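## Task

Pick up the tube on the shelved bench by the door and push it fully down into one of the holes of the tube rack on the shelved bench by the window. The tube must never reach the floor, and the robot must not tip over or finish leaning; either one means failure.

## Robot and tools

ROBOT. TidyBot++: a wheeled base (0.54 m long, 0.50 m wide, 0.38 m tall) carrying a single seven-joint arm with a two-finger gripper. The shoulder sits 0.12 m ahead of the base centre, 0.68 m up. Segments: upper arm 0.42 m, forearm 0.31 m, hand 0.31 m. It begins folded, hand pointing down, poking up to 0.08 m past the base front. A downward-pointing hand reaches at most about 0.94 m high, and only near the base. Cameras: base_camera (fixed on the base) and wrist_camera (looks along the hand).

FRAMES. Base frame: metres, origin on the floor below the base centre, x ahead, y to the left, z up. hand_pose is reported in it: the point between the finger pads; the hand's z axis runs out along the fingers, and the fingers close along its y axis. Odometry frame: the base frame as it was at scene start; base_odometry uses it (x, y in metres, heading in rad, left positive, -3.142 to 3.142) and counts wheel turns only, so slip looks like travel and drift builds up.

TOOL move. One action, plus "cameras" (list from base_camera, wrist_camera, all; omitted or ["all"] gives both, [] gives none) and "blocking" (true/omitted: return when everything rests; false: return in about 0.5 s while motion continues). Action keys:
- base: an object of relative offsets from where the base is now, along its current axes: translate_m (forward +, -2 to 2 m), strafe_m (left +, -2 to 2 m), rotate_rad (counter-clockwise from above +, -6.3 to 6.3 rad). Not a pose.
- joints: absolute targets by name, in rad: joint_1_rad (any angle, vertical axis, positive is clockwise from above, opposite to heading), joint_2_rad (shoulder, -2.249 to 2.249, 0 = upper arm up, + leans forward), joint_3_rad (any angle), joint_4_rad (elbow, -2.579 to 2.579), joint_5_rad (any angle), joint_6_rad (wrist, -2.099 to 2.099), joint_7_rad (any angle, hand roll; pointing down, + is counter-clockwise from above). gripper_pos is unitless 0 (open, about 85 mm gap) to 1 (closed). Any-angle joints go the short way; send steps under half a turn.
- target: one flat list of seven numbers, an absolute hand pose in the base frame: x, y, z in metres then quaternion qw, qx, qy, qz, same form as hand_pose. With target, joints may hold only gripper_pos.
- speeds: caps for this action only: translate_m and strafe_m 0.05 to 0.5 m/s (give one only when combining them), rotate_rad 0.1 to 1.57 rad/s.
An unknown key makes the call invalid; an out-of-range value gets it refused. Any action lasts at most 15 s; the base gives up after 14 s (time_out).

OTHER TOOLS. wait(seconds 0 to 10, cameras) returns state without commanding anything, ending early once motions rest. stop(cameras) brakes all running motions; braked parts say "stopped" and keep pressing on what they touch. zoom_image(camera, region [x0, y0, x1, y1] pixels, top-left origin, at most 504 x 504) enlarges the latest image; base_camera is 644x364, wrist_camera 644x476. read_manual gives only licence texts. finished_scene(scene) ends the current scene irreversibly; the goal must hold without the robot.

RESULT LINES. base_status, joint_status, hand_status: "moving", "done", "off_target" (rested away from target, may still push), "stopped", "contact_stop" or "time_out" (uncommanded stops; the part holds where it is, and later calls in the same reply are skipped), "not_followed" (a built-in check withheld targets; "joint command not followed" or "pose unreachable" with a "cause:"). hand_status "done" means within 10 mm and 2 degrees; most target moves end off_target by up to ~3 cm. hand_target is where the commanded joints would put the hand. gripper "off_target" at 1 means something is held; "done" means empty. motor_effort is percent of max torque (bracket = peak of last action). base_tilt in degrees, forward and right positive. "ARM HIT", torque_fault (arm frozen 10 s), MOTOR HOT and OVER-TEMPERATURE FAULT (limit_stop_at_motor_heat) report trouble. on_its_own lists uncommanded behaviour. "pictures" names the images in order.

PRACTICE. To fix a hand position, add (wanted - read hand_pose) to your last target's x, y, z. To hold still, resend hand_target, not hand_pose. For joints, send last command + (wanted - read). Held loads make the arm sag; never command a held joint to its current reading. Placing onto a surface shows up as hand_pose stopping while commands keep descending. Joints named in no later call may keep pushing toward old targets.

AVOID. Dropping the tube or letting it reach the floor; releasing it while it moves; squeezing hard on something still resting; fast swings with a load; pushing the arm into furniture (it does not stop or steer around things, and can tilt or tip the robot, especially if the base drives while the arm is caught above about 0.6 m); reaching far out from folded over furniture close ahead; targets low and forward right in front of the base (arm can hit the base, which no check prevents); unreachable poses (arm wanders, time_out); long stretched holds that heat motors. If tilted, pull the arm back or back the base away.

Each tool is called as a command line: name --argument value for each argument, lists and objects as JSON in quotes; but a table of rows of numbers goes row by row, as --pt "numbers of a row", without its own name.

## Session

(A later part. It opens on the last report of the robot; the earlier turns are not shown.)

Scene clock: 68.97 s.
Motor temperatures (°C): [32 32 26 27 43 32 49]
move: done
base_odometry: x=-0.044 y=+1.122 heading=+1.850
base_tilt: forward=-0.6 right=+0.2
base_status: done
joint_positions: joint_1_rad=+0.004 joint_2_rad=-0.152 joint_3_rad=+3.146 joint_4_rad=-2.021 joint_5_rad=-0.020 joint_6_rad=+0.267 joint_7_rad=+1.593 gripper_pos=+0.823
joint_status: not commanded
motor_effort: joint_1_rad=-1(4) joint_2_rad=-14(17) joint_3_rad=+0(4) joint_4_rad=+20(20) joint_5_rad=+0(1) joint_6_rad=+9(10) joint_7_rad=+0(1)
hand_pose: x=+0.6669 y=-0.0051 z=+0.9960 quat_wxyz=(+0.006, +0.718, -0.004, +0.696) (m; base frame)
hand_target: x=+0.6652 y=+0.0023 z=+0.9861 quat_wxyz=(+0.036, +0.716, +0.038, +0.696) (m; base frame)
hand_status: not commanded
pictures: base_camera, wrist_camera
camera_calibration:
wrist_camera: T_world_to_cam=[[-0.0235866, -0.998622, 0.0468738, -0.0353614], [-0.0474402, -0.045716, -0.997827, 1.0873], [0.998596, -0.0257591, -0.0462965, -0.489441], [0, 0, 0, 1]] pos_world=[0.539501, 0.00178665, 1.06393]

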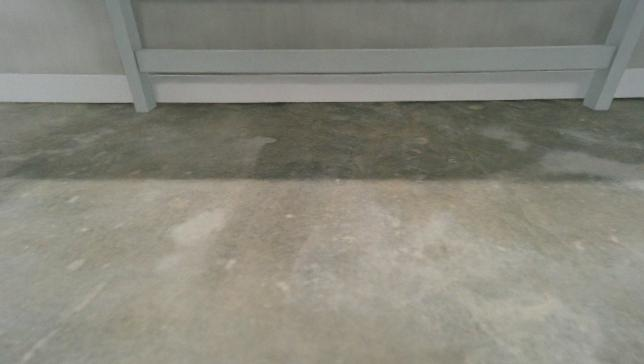

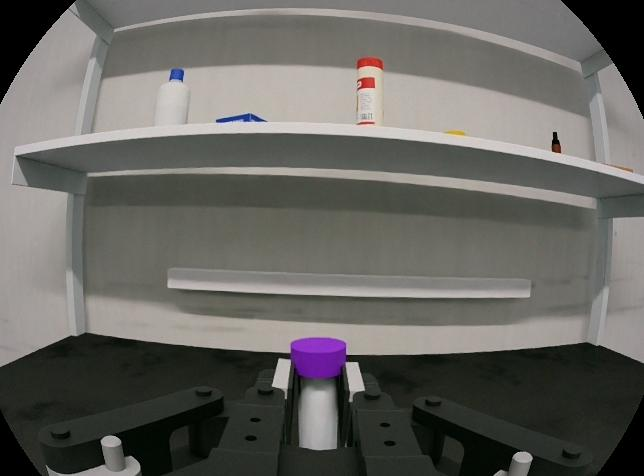

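move --joints '{"joint_2_rad": 0.0, "joint_4_rad": -0.9, "joint_6_rad": -1.37}' --cameras '["wrist_camera"]'

zoom_image --camera "wrist_camera" --region '[220, 180, 420, 340]'

Scene clock: 73.20 s.
Motor temperatures (°C): [32 32 26 27 43 32 49]
move: done
base_odometry: x=-0.044 y=+1.122 heading=+1.850
base_tilt: forward=-0.6 right=+0.2
base_status: not commanded
joint_positions: joint_1_rad=+0.004 joint_2_rad=-0.026 joint_3_rad=+3.146 joint_4_rad=-0.941 joint_5_rad=-0.020 joint_6_rad=-1.325 joint_7_rad=+1.593 gripper_pos=+0.823
joint_status: all done
motor_effort: joint_1_rad=+0(2) joint_2_rad=-15(18) joint_3_rad=-1(1) joint_4_rad=+17(21) joint_5_rad=+1(1) joint_6_rad=+7(11) joint_7_rad=+1(1)
hand_pose: x=+0.6013 y=+0.0032 z=+1.1012 quat_wxyz=(-0.003, +0.900, +0.008, +0.436) (m; base frame)
hand_target: x=+0.6035 y=+0.0021 z=+1.0976 quat_wxyz=(+0.022, +0.905, +0.048, +0.422) (m; base frame)
hand_status: not commanded
pictures: wrist_camera
camera_calibration:
wrist_camera: T_world_to_cam=[[0.0357131, -0.998417, 0.0434452, -0.0654795], [-0.631089, -0.0562394, -0.773669, 1.29369], [0.774888, 0.000212324, -0.632098, 0.360624], [0, 0, 0, 1]] pos_world=[0.539327, 0.0073038, 1.23168]

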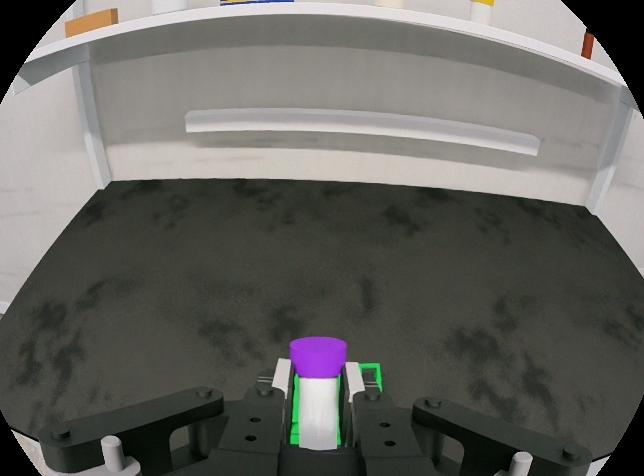

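Scaled by 2.520.

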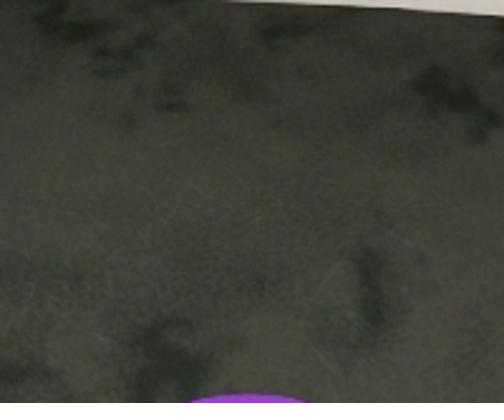

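move --joints '{"joint_6_rad": -1.8}' --cameras '["wrist_camera"]'

zoom_image --camera "wrist_camera" --region '[220, 180, 420, 340]'

Scene clock: 74.87 s.
Motor temperatures (°C): [32 32 26 27 43 32 49]
move: done
base_odometry: x=-0.044 y=+1.122 heading=+1.850
base_tilt: forward=-0.6 right=+0.2
base_status: not commanded
joint_positions: joint_1_rad=+0.004 joint_2_rad=-0.023 joint_3_rad=+3.146 joint_4_rad=-0.936 joint_5_rad=-0.020 joint_6_rad=-1.761 joint_7_rad=+1.593 gripper_pos=+0.823
joint_status: all done
motor_effort: joint_1_rad=-1(1) joint_2_rad=-13(15) joint_3_rad=+0(1) joint_4_rad=+14(16) joint_5_rad=+1(1) joint_6_rad=+4(7) joint_7_rad=+0(1)
hand_pose: x=+0.4987 y=+0.0041 z=+1.0170 quat_wxyz=(-0.005, +0.973, +0.011, +0.232) (m; base frame)
hand_target: x=+0.4983 y=+0.0020 z=+1.0165 quat_wxyz=(+0.011, +0.974, +0.052, +0.219) (m; base frame)
hand_status: not commanded
pictures: wrist_camera
camera_calibration:
wrist_camera: T_world_to_cam=[[0.0576674, -0.998034, 0.0245485, -0.0489394], [-0.897249, -0.0625944, -0.437066, 0.954302], [0.437743, 0.00317829, -0.899094, 0.826513], [0, 0, 0, 1]] pos_world=[0.497268, 0.00826388, 1.16141]

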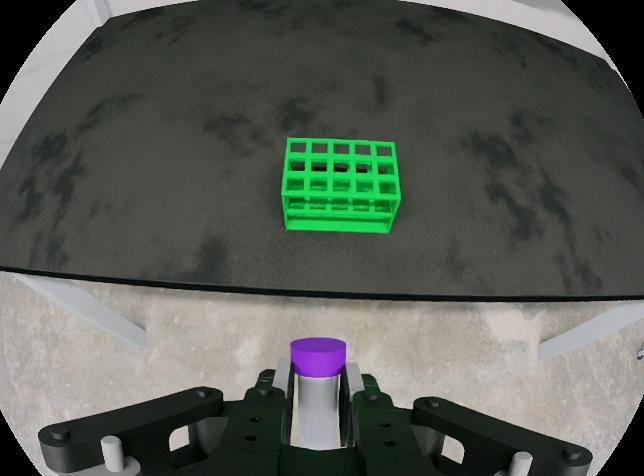

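Scaled by 2.520.

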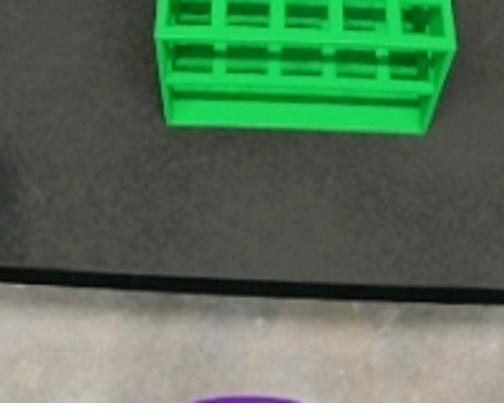

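zoom_image --camera "wrist_camera" --region '[270, 125, 410, 245]'

Scaled by 3.600.

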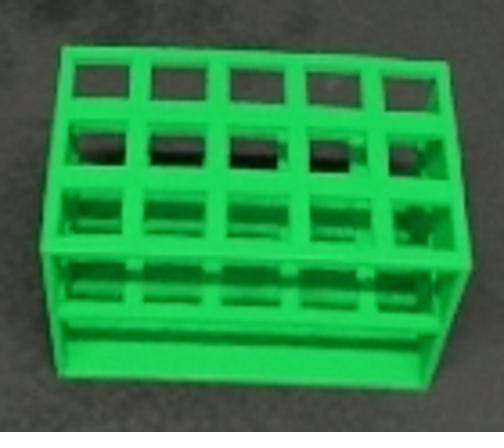

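zoom_image --camera "wrist_camera" --region '[260, 325, 380, 455]'

Scaled by 3.877.

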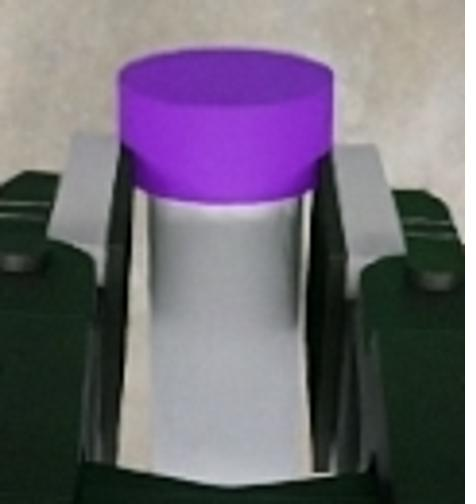

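move --joints '{"joint_2_rad": -0.148, "joint_4_rad": -2.052, "joint_6_rad": 0.304}' --cameras '[]'

move --base '{"translate_m": 0.043, "strafe_m": -0.005}' --speeds '{"translate_m": 0.1}' --cameras '["wrist_camera"]'

Scene clock: 83.20 s.
Motor temperatures (°C): [32 32 26 27 43 32 49]
move: done
base_odometry: x=-0.044 y=+1.122 heading=+1.850
base_tilt: forward=-0.6 right=+0.2
base_status: not commanded
joint_positions: joint_1_rad=+0.004 joint_2_rad=-0.129 joint_3_rad=+3.146 joint_4_rad=-2.017 joint_5_rad=-0.020 joint_6_rad=+0.261 joint_7_rad=+1.593 gripper_pos=+0.823
joint_status: all done
motor_effort: joint_1_rad=+0(1) joint_2_rad=-15(18) joint_3_rad=-1(1) joint_4_rad=+20(20) joint_5_rad=+1(1) joint_6_rad=+9(10) joint_7_rad=+1(1)
hand_pose: x=+0.6745 y=-0.0051 z=+0.9834 quat_wxyz=(+0.006, +0.727, -0.004, +0.687) (m; base frame)
hand_target: x=+0.6652 y=+0.0023 z=+0.9861 quat_wxyz=(+0.036, +0.716, +0.038, +0.696) (m; base frame)
hand_status: not commanded
pictures: none
No camera images: "cameras" was empty.

Scene clock: 84.10 s.
Motor temperatures (°C): [32 32 26 27 43 32 49]
move: done
base_odometry: x=-0.051 y=+1.164 heading=+1.850
base_tilt: forward=-0.6 right=+0.2
base_status: done
joint_positions: joint_1_rad=+0.004 joint_2_rad=-0.139 joint_3_rad=+3.146 joint_4_rad=-2.018 joint_5_rad=-0.020 joint_6_rad=+0.264 joint_7_rad=+1.593 gripper_pos=+0.823
joint_status: not commanded
motor_effort: joint_1_rad=+0(2) joint_2_rad=-15(18) joint_3_rad=-1(2) joint_4_rad=+20(20) joint_5_rad=+1(1) joint_6_rad=+10(10) joint_7_rad=+0(1)
hand_pose: x=+0.6713 y=-0.0051 z=+0.9891 quat_wxyz=(+0.006, +0.723, -0.004, +0.691) (m; base frame)
hand_target: x=+0.6652 y=+0.0023 z=+0.9861 quat_wxyz=(+0.036, +0.716, +0.038, +0.696) (m; base frame)
hand_status: not commanded
pictures: wrist_camera
camera_calibration:
wrist_camera: T_world_to_cam=[[-0.0228753, -0.998604, 0.0476071, -0.0361446], [-0.0611266, -0.0461334, -0.997063, 1.08911], [0.997868, -0.0257181, -0.0599859, -0.480161], [0, 0, 0, 1]] pos_world=[0.544885, 0.00180147, 1.05883]

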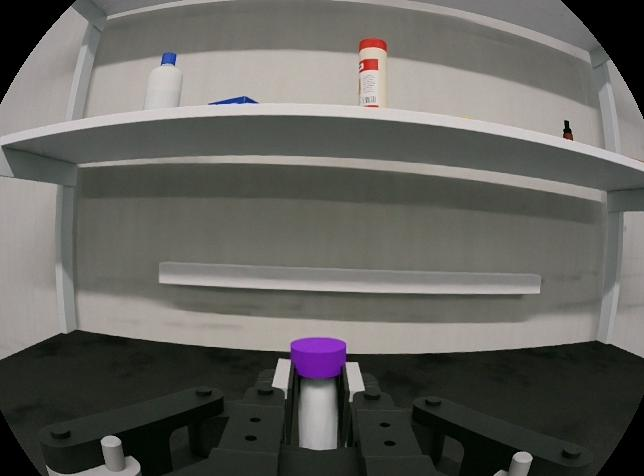

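move --joints '{"joint_2_rad": -0.105, "joint_4_rad": -2.155, "joint_6_rad": 0.46}' --cameras '["wrist_camera"]'

Scene clock: 86.20 s.
Motor temperatures (°C): [32 32 26 27 43 32 49]
move: done
base_odometry: x=-0.051 y=+1.164 heading=+1.850
base_tilt: forward=-0.6 right=+0.2
base_status: not commanded
joint_positions: joint_1_rad=+0.004 joint_2_rad=-0.124 joint_3_rad=+3.146 joint_4_rad=-2.124 joint_5_rad=-0.020 joint_6_rad=+0.418 joint_7_rad=+1.593 gripper_pos=+0.823
joint_status: all done
motor_effort: joint_1_rad=-1(2) joint_2_rad=-15(16) joint_3_rad=-1(1) joint_4_rad=+19(20) joint_5_rad=+1(1) joint_6_rad=+9(10) joint_7_rad=+1(1)
hand_pose: x=+0.6641 y=-0.0059 z=+0.9650 quat_wxyz=(+0.007, +0.711, -0.004, +0.703) (m; base frame)
hand_target: x=+0.6651 y=+0.0023 z=+0.9493 quat_wxyz=(+0.036, +0.713, +0.038, +0.699) (m; base frame)
hand_status: not commanded
pictures: wrist_camera
camera_calibration:
wrist_camera: T_world_to_cam=[[-0.0273206, -0.998464, 0.0482049, -0.0335842], [-0.0280392, -0.0474385, -0.998481, 1.04394], [0.999233, -0.0286308, -0.0267001, -0.507457], [0, 0, 0, 1]] pos_world=[0.535421, 0.0014613, 1.03042]

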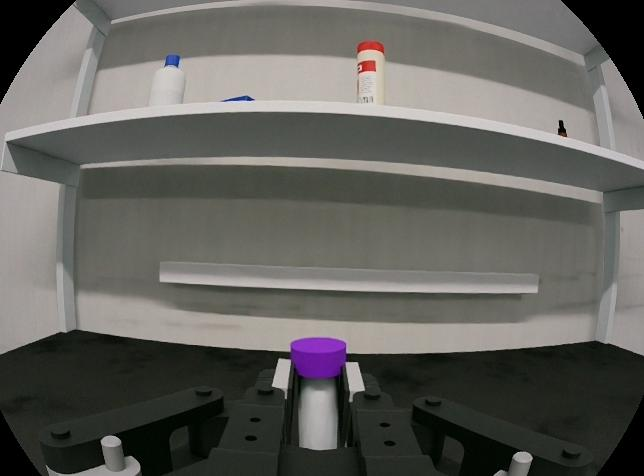

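move --joints '{"joint_2_rad": -0.05, "joint_4_rad": -2.215, "joint_6_rad": 0.535}' --cameras '["wrist_camera"]'

Scene clock: 87.80 s.
Motor temperatures (°C): [32 32 26 27 43 32 49]
move: done
base_odometry: x=-0.051 y=+1.164 heading=+1.850
base_tilt: forward=-0.6 right=+0.2
base_status: not commanded
joint_positions: joint_1_rad=+0.004 joint_2_rad=-0.067 joint_3_rad=+3.146 joint_4_rad=-2.186 joint_5_rad=-0.020 joint_6_rad=+0.498 joint_7_rad=+1.593 gripper_pos=+0.823
joint_status: all done
motor_effort: joint_1_rad=+0(1) joint_2_rad=-15(17) joint_3_rad=-1(1) joint_4_rad=+18(20) joint_5_rad=+1(1) joint_6_rad=+9(10) joint_7_rad=+0(1)
hand_pose: x=+0.6699 y=-0.0063 z=+0.9222 quat_wxyz=(+0.008, +0.725, -0.005, +0.689) (m; base frame)
hand_target: x=+0.6692 y=+0.0022 z=+0.9076 quat_wxyz=(+0.036, +0.727, +0.039, +0.685) (m; base frame)
hand_status: not commanded
pictures: wrist_camera
camera_calibration:
wrist_camera: T_world_to_cam=[[-0.0267861, -0.998391, 0.04997, -0.0337651], [-0.067136, -0.0480784, -0.996585, 1.02581], [0.997384, -0.0300494, -0.0657402, -0.477262], [0, 0, 0, 1]] pos_world=[0.543978, 0.00126705, 0.992619]

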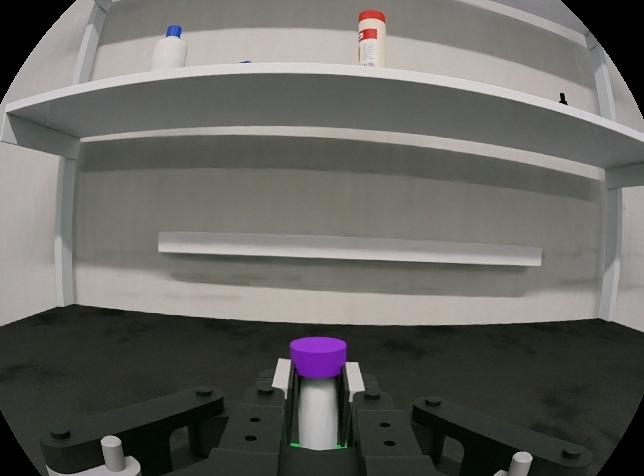

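move --joints '{"joint_2_rad": -0.015, "joint_4_rad": -2.265, "joint_6_rad": 0.655}' --cameras '["wrist_camera"]'

Scene clock: 89.57 s.
Motor temperatures (°C): [32 32 26 27 43 32 49]
move: done
base_odometry: x=-0.051 y=+1.164 heading=+1.850
base_tilt: forward=-0.6 right=+0.2
base_status: not commanded
joint_positions: joint_1_rad=+0.004 joint_2_rad=-0.038 joint_3_rad=+3.146 joint_4_rad=-2.235 joint_5_rad=-0.020 joint_6_rad=+0.620 joint_7_rad=+1.593 gripper_pos=+0.823
joint_status: all done
motor_effort: joint_1_rad=-1(2) joint_2_rad=-15(17) joint_3_rad=-1(1) joint_4_rad=+18(18) joint_5_rad=+1(2) joint_6_rad=+9(10) joint_7_rad=+1(1)
hand_pose: x=+0.6691 y=-0.0069 z=+0.9159 quat_wxyz=(+0.009, +0.710, -0.005, +0.705) (m; base frame)
hand_target: x=+0.6685 y=+0.0022 z=+0.8975 quat_wxyz=(+0.036, +0.715, +0.038, +0.698) (m; base frame)
hand_status: not commanded
pictures: wrist_camera
camera_calibration:
wrist_camera: T_world_to_cam=[[-0.0309865, -0.998242, 0.0505336, -0.0317759], [-0.0238308, -0.0498057, -0.998475, 0.992168], [0.999236, -0.0321435, -0.0222456, -0.51791], [0, 0, 0, 1]] pos_world=[0.540174, 0.00104811, 0.980739]

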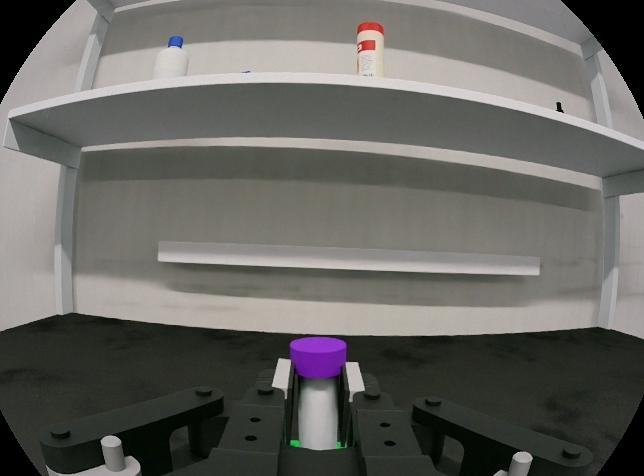

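move --joints '{"joint_2_rad": 0.01, "joint_4_rad": -2.305, "joint_6_rad": 0.70}' --cameras '["wrist_camera"]'

Scene clock: 90.73 s.
Motor temperatures (°C): [32 32 26 27 43 32 49]
move: done
base_odometry: x=-0.051 y=+1.164 heading=+1.850
base_tilt: forward=-0.6 right=+0.2
base_status: not commanded
joint_positions: joint_1_rad=+0.004 joint_2_rad=-0.013 joint_3_rad=+3.146 joint_4_rad=-2.275 joint_5_rad=-0.020 joint_6_rad=+0.665 joint_7_rad=+1.593 gripper_pos=+0.823
joint_status: all done
motor_effort: joint_1_rad=-1(1) joint_2_rad=-16(17) joint_3_rad=-1(1) joint_4_rad=+16(18) joint_5_rad=+1(1) joint_6_rad=+9(10) joint_7_rad=+0(1)
hand_pose: x=+0.6669 y=-0.0071 z=+0.8938 quat_wxyz=(+0.010, +0.716, -0.005, +0.698) (m; base frame)
hand_target: x=+0.6654 y=+0.0022 z=+0.8759 quat_wxyz=(+0.036, +0.722, +0.039, +0.690) (m; base frame)
hand_status: not commanded
pictures: wrist_camera
camera_calibration:
wrist_camera: T_world_to_cam=[[-0.03069, -0.998191, 0.0516936, -0.0321413], [-0.0435395, -0.0503338, -0.997783, 0.982541], [0.99858, -0.0328727, -0.041916, -0.498208], [0, 0, 0, 1]] pos_world=[0.539293, 0.00099446, 0.961141]

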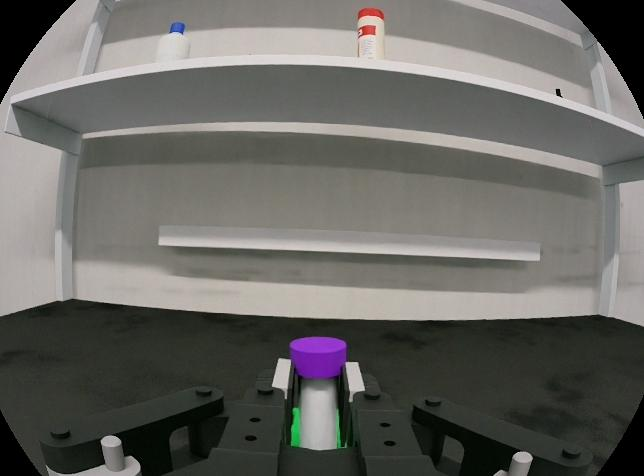

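move --joints '{"joint_2_rad": 0.025, "joint_4_rad": -2.33, "joint_6_rad": 0.74}' --cameras '["wrist_camera"]'

zoom_image --camera "wrist_camera" --region '[260, 325, 380, 455]'

Scene clock: 91.83 s.
Motor temperatures (°C): [32 32 26 27 43 32 49]
move: done
base_odometry: x=-0.051 y=+1.164 heading=+1.850
base_tilt: forward=-0.6 right=+0.2
base_status: not commanded
joint_positions: joint_1_rad=+0.004 joint_2_rad=+0.000 joint_3_rad=+3.146 joint_4_rad=-2.299 joint_5_rad=-0.020 joint_6_rad=+0.707 joint_7_rad=+1.593 gripper_pos=+0.823
joint_status: all done
motor_effort: joint_1_rad=-1(1) joint_2_rad=-16(17) joint_3_rad=-1(1) joint_4_rad=+17(17) joint_5_rad=+1(1) joint_6_rad=+9(10) joint_7_rad=+0(1)
hand_pose: x=+0.6648 y=-0.0072 z=+0.8864 quat_wxyz=(+0.010, +0.715, -0.005, +0.699) (m; base frame)
hand_target: x=+0.6630 y=+0.0022 z=+0.8667 quat_wxyz=(+0.036, +0.722, +0.039, +0.690) (m; base frame)
hand_status: not commanded
pictures: wrist_camera
camera_calibration:
wrist_camera: T_world_to_cam=[[-0.0315422, -0.99814, 0.0521773, -0.0318547], [-0.0390748, -0.050932, -0.997937, 0.972271], [0.998738, -0.033516, -0.0373956, -0.500541], [0, 0, 0, 1]] pos_world=[0.536896, 0.000948073, 0.953209]

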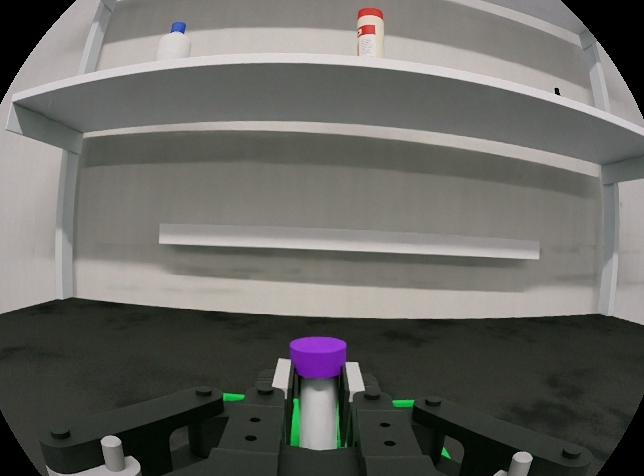

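Scaled by 3.877.

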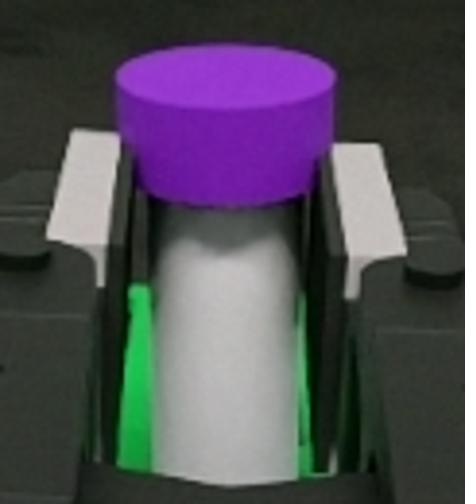

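move --joints '{"joint_2_rad": 0.045, "joint_4_rad": -2.352, "joint_6_rad": 0.745}' --cameras '[]'

zoom_image --camera "wrist_camera" --region '[260, 325, 380, 455]'

Scene clock: 92.87 s.
Motor temperatures (°C): [32 32 26 27 43 32 49]
move: done
base_odometry: x=-0.051 y=+1.164 heading=+1.850
base_tilt: forward=-0.6 right=+0.2
base_status: not commanded
joint_positions: joint_1_rad=+0.004 joint_2_rad=+0.012 joint_3_rad=+3.146 joint_4_rad=-2.313 joint_5_rad=-0.020 joint_6_rad=+0.722 joint_7_rad=+1.593 gripper_pos=+0.823
joint_status: all done
motor_effort: joint_1_rad=+0(1) joint_2_rad=-15(17) joint_3_rad=-1(1) joint_4_rad=+15(17) joint_5_rad=+1(1) joint_6_rad=+8(9) joint_7_rad=+0(1)
hand_pose: x=+0.6642 y=-0.0073 z=+0.8774 quat_wxyz=(+0.010, +0.718, -0.005, +0.696) (m; base frame)
hand_target: x=+0.6612 y=+0.0022 z=+0.8457 quat_wxyz=(+0.035, +0.734, +0.039, +0.677) (m; base frame)
hand_status: not commanded
pictures: none
No camera images: "cameras" was empty.

Scaled by 3.877.

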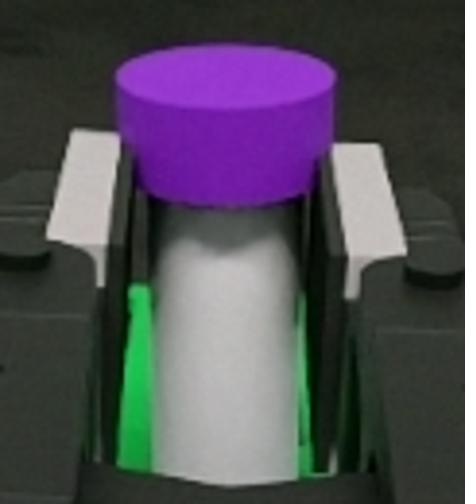

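wait --seconds 0.3 --cameras '["wrist_camera"]'

zoom_image --camera "wrist_camera" --region '[180, 325, 460, 455]'

Scene clock: 93.50 s.
Motor temperatures (°C): [32 32 26 27 43 32 49]
base_odometry: x=-0.051 y=+1.164 heading=+1.850
base_tilt: forward=-0.6 right=+0.2
base_status: not commanded
joint_positions: joint_1_rad=+0.004 joint_2_rad=+0.012 joint_3_rad=+3.146 joint_4_rad=-2.313 joint_5_rad=-0.020 joint_6_rad=+0.722 joint_7_rad=+1.593 gripper_pos=+0.823
joint_status: all done
motor_effort: joint_1_rad=+0(1) joint_2_rad=-14(17) joint_3_rad=-1(1) joint_4_rad=+14(17) joint_5_rad=+1(1) joint_6_rad=+8(9) joint_7_rad=+0(1)
hand_pose: x=+0.6643 y=-0.0073 z=+0.8773 quat_wxyz=(+0.010, +0.718, -0.005, +0.696) (m; base frame)
hand_target: x=+0.6612 y=+0.0022 z=+0.8457 quat_wxyz=(+0.035, +0.734, +0.039, +0.677) (m; base frame)
hand_status: not commanded
wait: 0.30 s; at rest from the start
pictures: wrist_camera
camera_calibration:
wrist_camera: T_world_to_cam=[[-0.0312397, -0.998123, 0.0526682, -0.0320838], [-0.049165, -0.0510956, -0.997483, 0.969427], [0.998302, -0.0337505, -0.0474766, -0.491222], [0, 0, 0, 1]] pos_world=[0.537047, 0.000930866, 0.945355]

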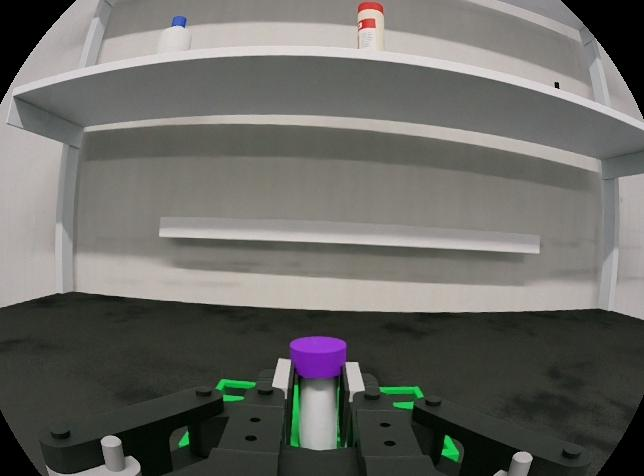

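Scaled by 1.800.

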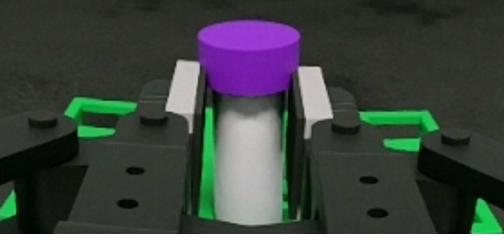

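move --joints '{"joint_2_rad": 0.055, "joint_4_rad": -2.367, "joint_6_rad": 0.775}' --cameras '["wrist_camera"]'

zoom_image --camera "wrist_camera" --region '[260, 325, 380, 455]'

Scene clock: 94.37 s.
Motor temperatures (°C): [32 32 26 27 43 32 49]
move: done
base_odometry: x=-0.051 y=+1.164 heading=+1.850
base_tilt: forward=-0.6 right=+0.2
base_status: not commanded
joint_positions: joint_1_rad=+0.004 joint_2_rad=+0.020 joint_3_rad=+3.146 joint_4_rad=-2.325 joint_5_rad=-0.020 joint_6_rad=+0.756 joint_7_rad=+1.593 gripper_pos=+0.823
joint_status: all done
motor_effort: joint_1_rad=+0(1) joint_2_rad=-14(15) joint_3_rad=+0(1) joint_4_rad=+14(14) joint_5_rad=+1(1) joint_6_rad=+7(8) joint_7_rad=+0(1)
hand_pose: x=+0.6633 y=-0.0074 z=+0.8771 quat_wxyz=(+0.011, +0.714, -0.005, +0.701) (m; base frame)
hand_target: x=+0.6597 y=+0.0022 z=+0.8418 quat_wxyz=(+0.035, +0.732, +0.039, +0.679) (m; base frame)
hand_status: not commanded
pictures: wrist_camera
camera_calibration:
wrist_camera: T_world_to_cam=[[-0.0324512, -0.998076, 0.0528341, -0.0315825], [-0.0353098, -0.0516841, -0.998039, 0.960452], [0.998849, -0.0342531, -0.0335646, -0.502831], [0, 0, 0, 1]] pos_world=[0.535141, 0.000894869, 0.94336]

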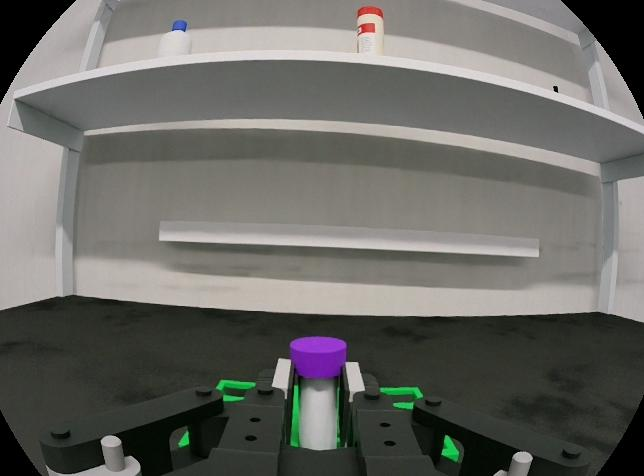

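Scaled by 3.877.

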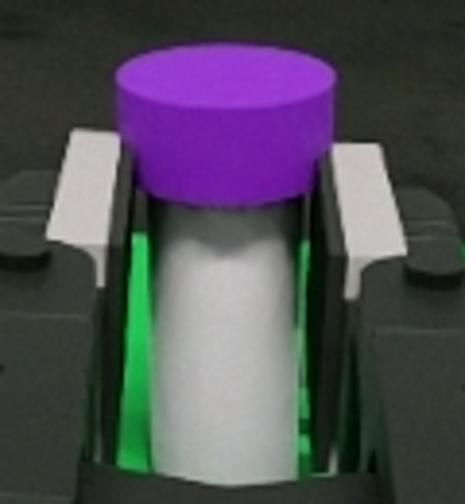

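move --joints '{"joint_2_rad": 0.025, "joint_4_rad": -2.335, "joint_6_rad": 0.75}' --cameras '[]'

move --joints '{"gripper_pos": 0.6}' --cameras '["wrist_camera"]'

zoom_image --camera "wrist_camera" --region '[260, 325, 380, 455]'

Scene clock: 95.57 s.
Motor temperatures (°C): [32 32 26 27 43 32 49]
move: done
base_odometry: x=-0.051 y=+1.164 heading=+1.850
base_tilt: forward=-0.6 right=+0.2
base_status: not commanded
joint_positions: joint_1_rad=+0.004 joint_2_rad=+0.019 joint_3_rad=+3.146 joint_4_rad=-2.325 joint_5_rad=-0.020 joint_6_rad=+0.755 joint_7_rad=+1.593 gripper_pos=+0.823
joint_status: all done
motor_effort: joint_1_rad=-1(1) joint_2_rad=-16(16) joint_3_rad=-1(1) joint_4_rad=+15(16) joint_5_rad=+1(1) joint_6_rad=+9(9) joint_7_rad=+1(1)
hand_pose: x=+0.6632 y=-0.0074 z=+0.8772 quat_wxyz=(+0.011, +0.714, -0.005, +0.701) (m; base frame)
hand_target: x=+0.6620 y=+0.0022 z=+0.8671 quat_wxyz=(+0.036, +0.720, +0.038, +0.692) (m; base frame)
hand_status: not commanded
pictures: none
No camera images: "cameras" was empty.

Scene clock: 96.30 s.
Motor temperatures (°C): [32 32 26 27 43 32 49]
move: done
base_odometry: x=-0.051 y=+1.164 heading=+1.850
base_tilt: forward=-0.6 right=+0.2
base_status: not commanded
joint_positions: joint_1_rad=+0.004 joint_2_rad=+0.019 joint_3_rad=+3.146 joint_4_rad=-2.325 joint_5_rad=-0.020 joint_6_rad=+0.755 joint_7_rad=+1.593 gripper_pos=+0.600
joint_status: all done
motor_effort: joint_1_rad=-1(1) joint_2_rad=-16(16) joint_3_rad=-1(1) joint_4_rad=+16(16) joint_5_rad=+1(1) joint_6_rad=+9(10) joint_7_rad=+0(1)
hand_pose: x=+0.6632 y=-0.0074 z=+0.8772 quat_wxyz=(+0.011, +0.714, -0.005, +0.701) (m; base frame)
hand_target: x=+0.6620 y=+0.0022 z=+0.8671 quat_wxyz=(+0.036, +0.720, +0.038, +0.692) (m; base frame)
hand_status: not commanded
pictures: wrist_camera
camera_calibration:
wrist_camera: T_world_to_cam=[[-0.0324425, -0.998077, 0.0528248, -0.0315869], [-0.0353281, -0.0516745, -0.998039, 0.960578], [0.998849, -0.0342451, -0.0335837, -0.502703], [0, 0, 0, 1]] pos_world=[0.535035, 0.000896114, 0.94348]

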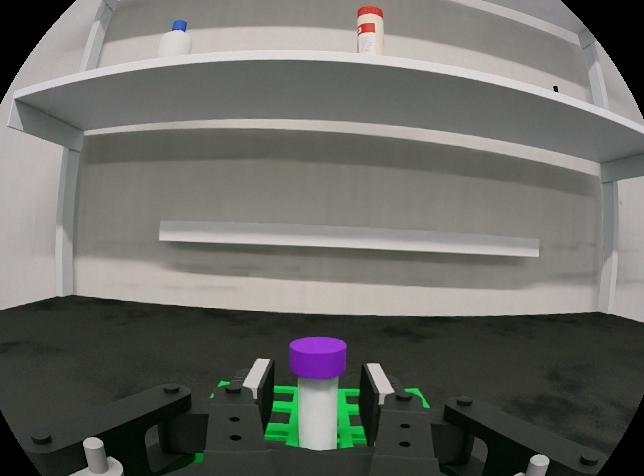

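Scaled by 3.877.

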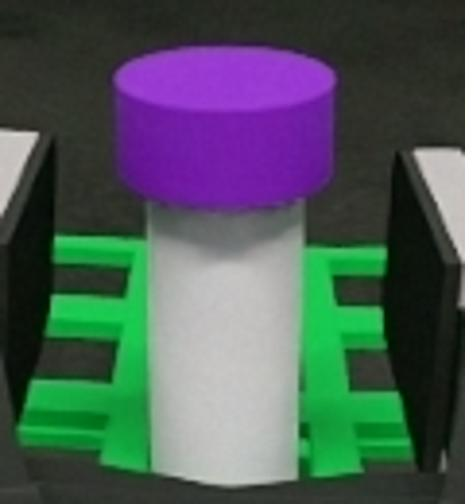

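move --base '{"translate_m": -0.2}' --cameras '[]'

move --joints '{"joint_2_rad": -0.15, "joint_4_rad": -2.0, "joint_6_rad": 0.1, "gripper_pos": 0.0}' --cameras '["wrist_camera"]'

zoom_image --camera "wrist_camera" --region '[250, 300, 390, 440]'

Scene clock: 98.53 s.
Motor temperatures (°C): [32 32 26 27 43 32 49]
move: done
base_odometry: x=+0.004 y=+0.972 heading=+1.851
base_tilt: forward=-0.6 right=+0.2
base_status: done
joint_positions: joint_1_rad=+0.004 joint_2_rad=+0.017 joint_3_rad=+3.146 joint_4_rad=-2.325 joint_5_rad=-0.020 joint_6_rad=+0.755 joint_7_rad=+1.593 gripper_pos=+0.600
joint_status: not commanded
motor_effort: joint_1_rad=-1(2) joint_2_rad=-16(21) joint_3_rad=-1(1) joint_4_rad=+16(17) joint_5_rad=+2(2) joint_6_rad=+9(10) joint_7_rad=+0(1)
hand_pose: x=+0.6628 y=-0.0074 z=+0.8783 quat_wxyz=(+0.011, +0.713, -0.005, +0.701) (m; base frame)
hand_target: x=+0.6620 y=+0.0022 z=+0.8671 quat_wxyz=(+0.036, +0.720, +0.038, +0.692) (m; base frame)
hand_status: not commanded
pictures: none
No camera images: "cameras" was empty.

Scene clock: 100.37 s.
Motor temperatures (°C): [32 32 26 27 43 32 49]
move: done
base_odometry: x=+0.004 y=+0.972 heading=+1.851
base_tilt: forward=-0.6 right=+0.2
base_status: not commanded
joint_positions: joint_1_rad=+0.004 joint_2_rad=-0.139 joint_3_rad=+3.146 joint_4_rad=-2.040 joint_5_rad=-0.020 joint_6_rad=+0.147 joint_7_rad=+1.593 gripper_pos=+0.000
joint_status: all done
motor_effort: joint_1_rad=+0(2) joint_2_rad=-14(18) joint_3_rad=+0(1) joint_4_rad=+19(20) joint_5_rad=+1(1) joint_6_rad=+9(11) joint_7_rad=+0(1)
hand_pose: x=+0.6644 y=-0.0043 z=+0.9398 quat_wxyz=(+0.005, +0.769, -0.003, +0.639) (m; base frame)
hand_target: x=+0.6646 y=+0.0023 z=+0.9557 quat_wxyz=(+0.033, +0.766, +0.041, +0.640) (m; base frame)
hand_status: not commanded
pictures: wrist_camera
camera_calibration:
wrist_camera: T_world_to_cam=[[-0.0138902, -0.998729, 0.0484532, -0.0399289], [-0.198483, -0.0447396, -0.979083, 1.11392], [0.980006, -0.0232168, -0.197609, -0.334958], [0, 0, 0, 1]] pos_world=[0.5488, 0.00218166, 1.02637]

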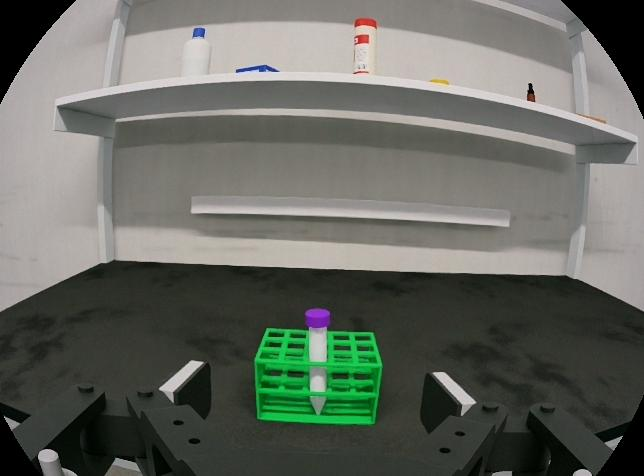

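Scaled by 3.600.

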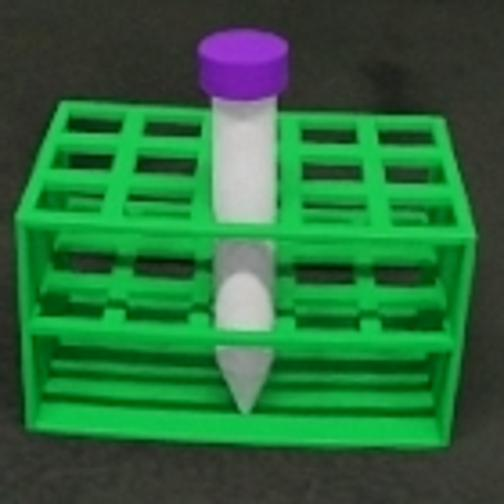

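finished_scene --scene 1

The scene is finished: the task was done.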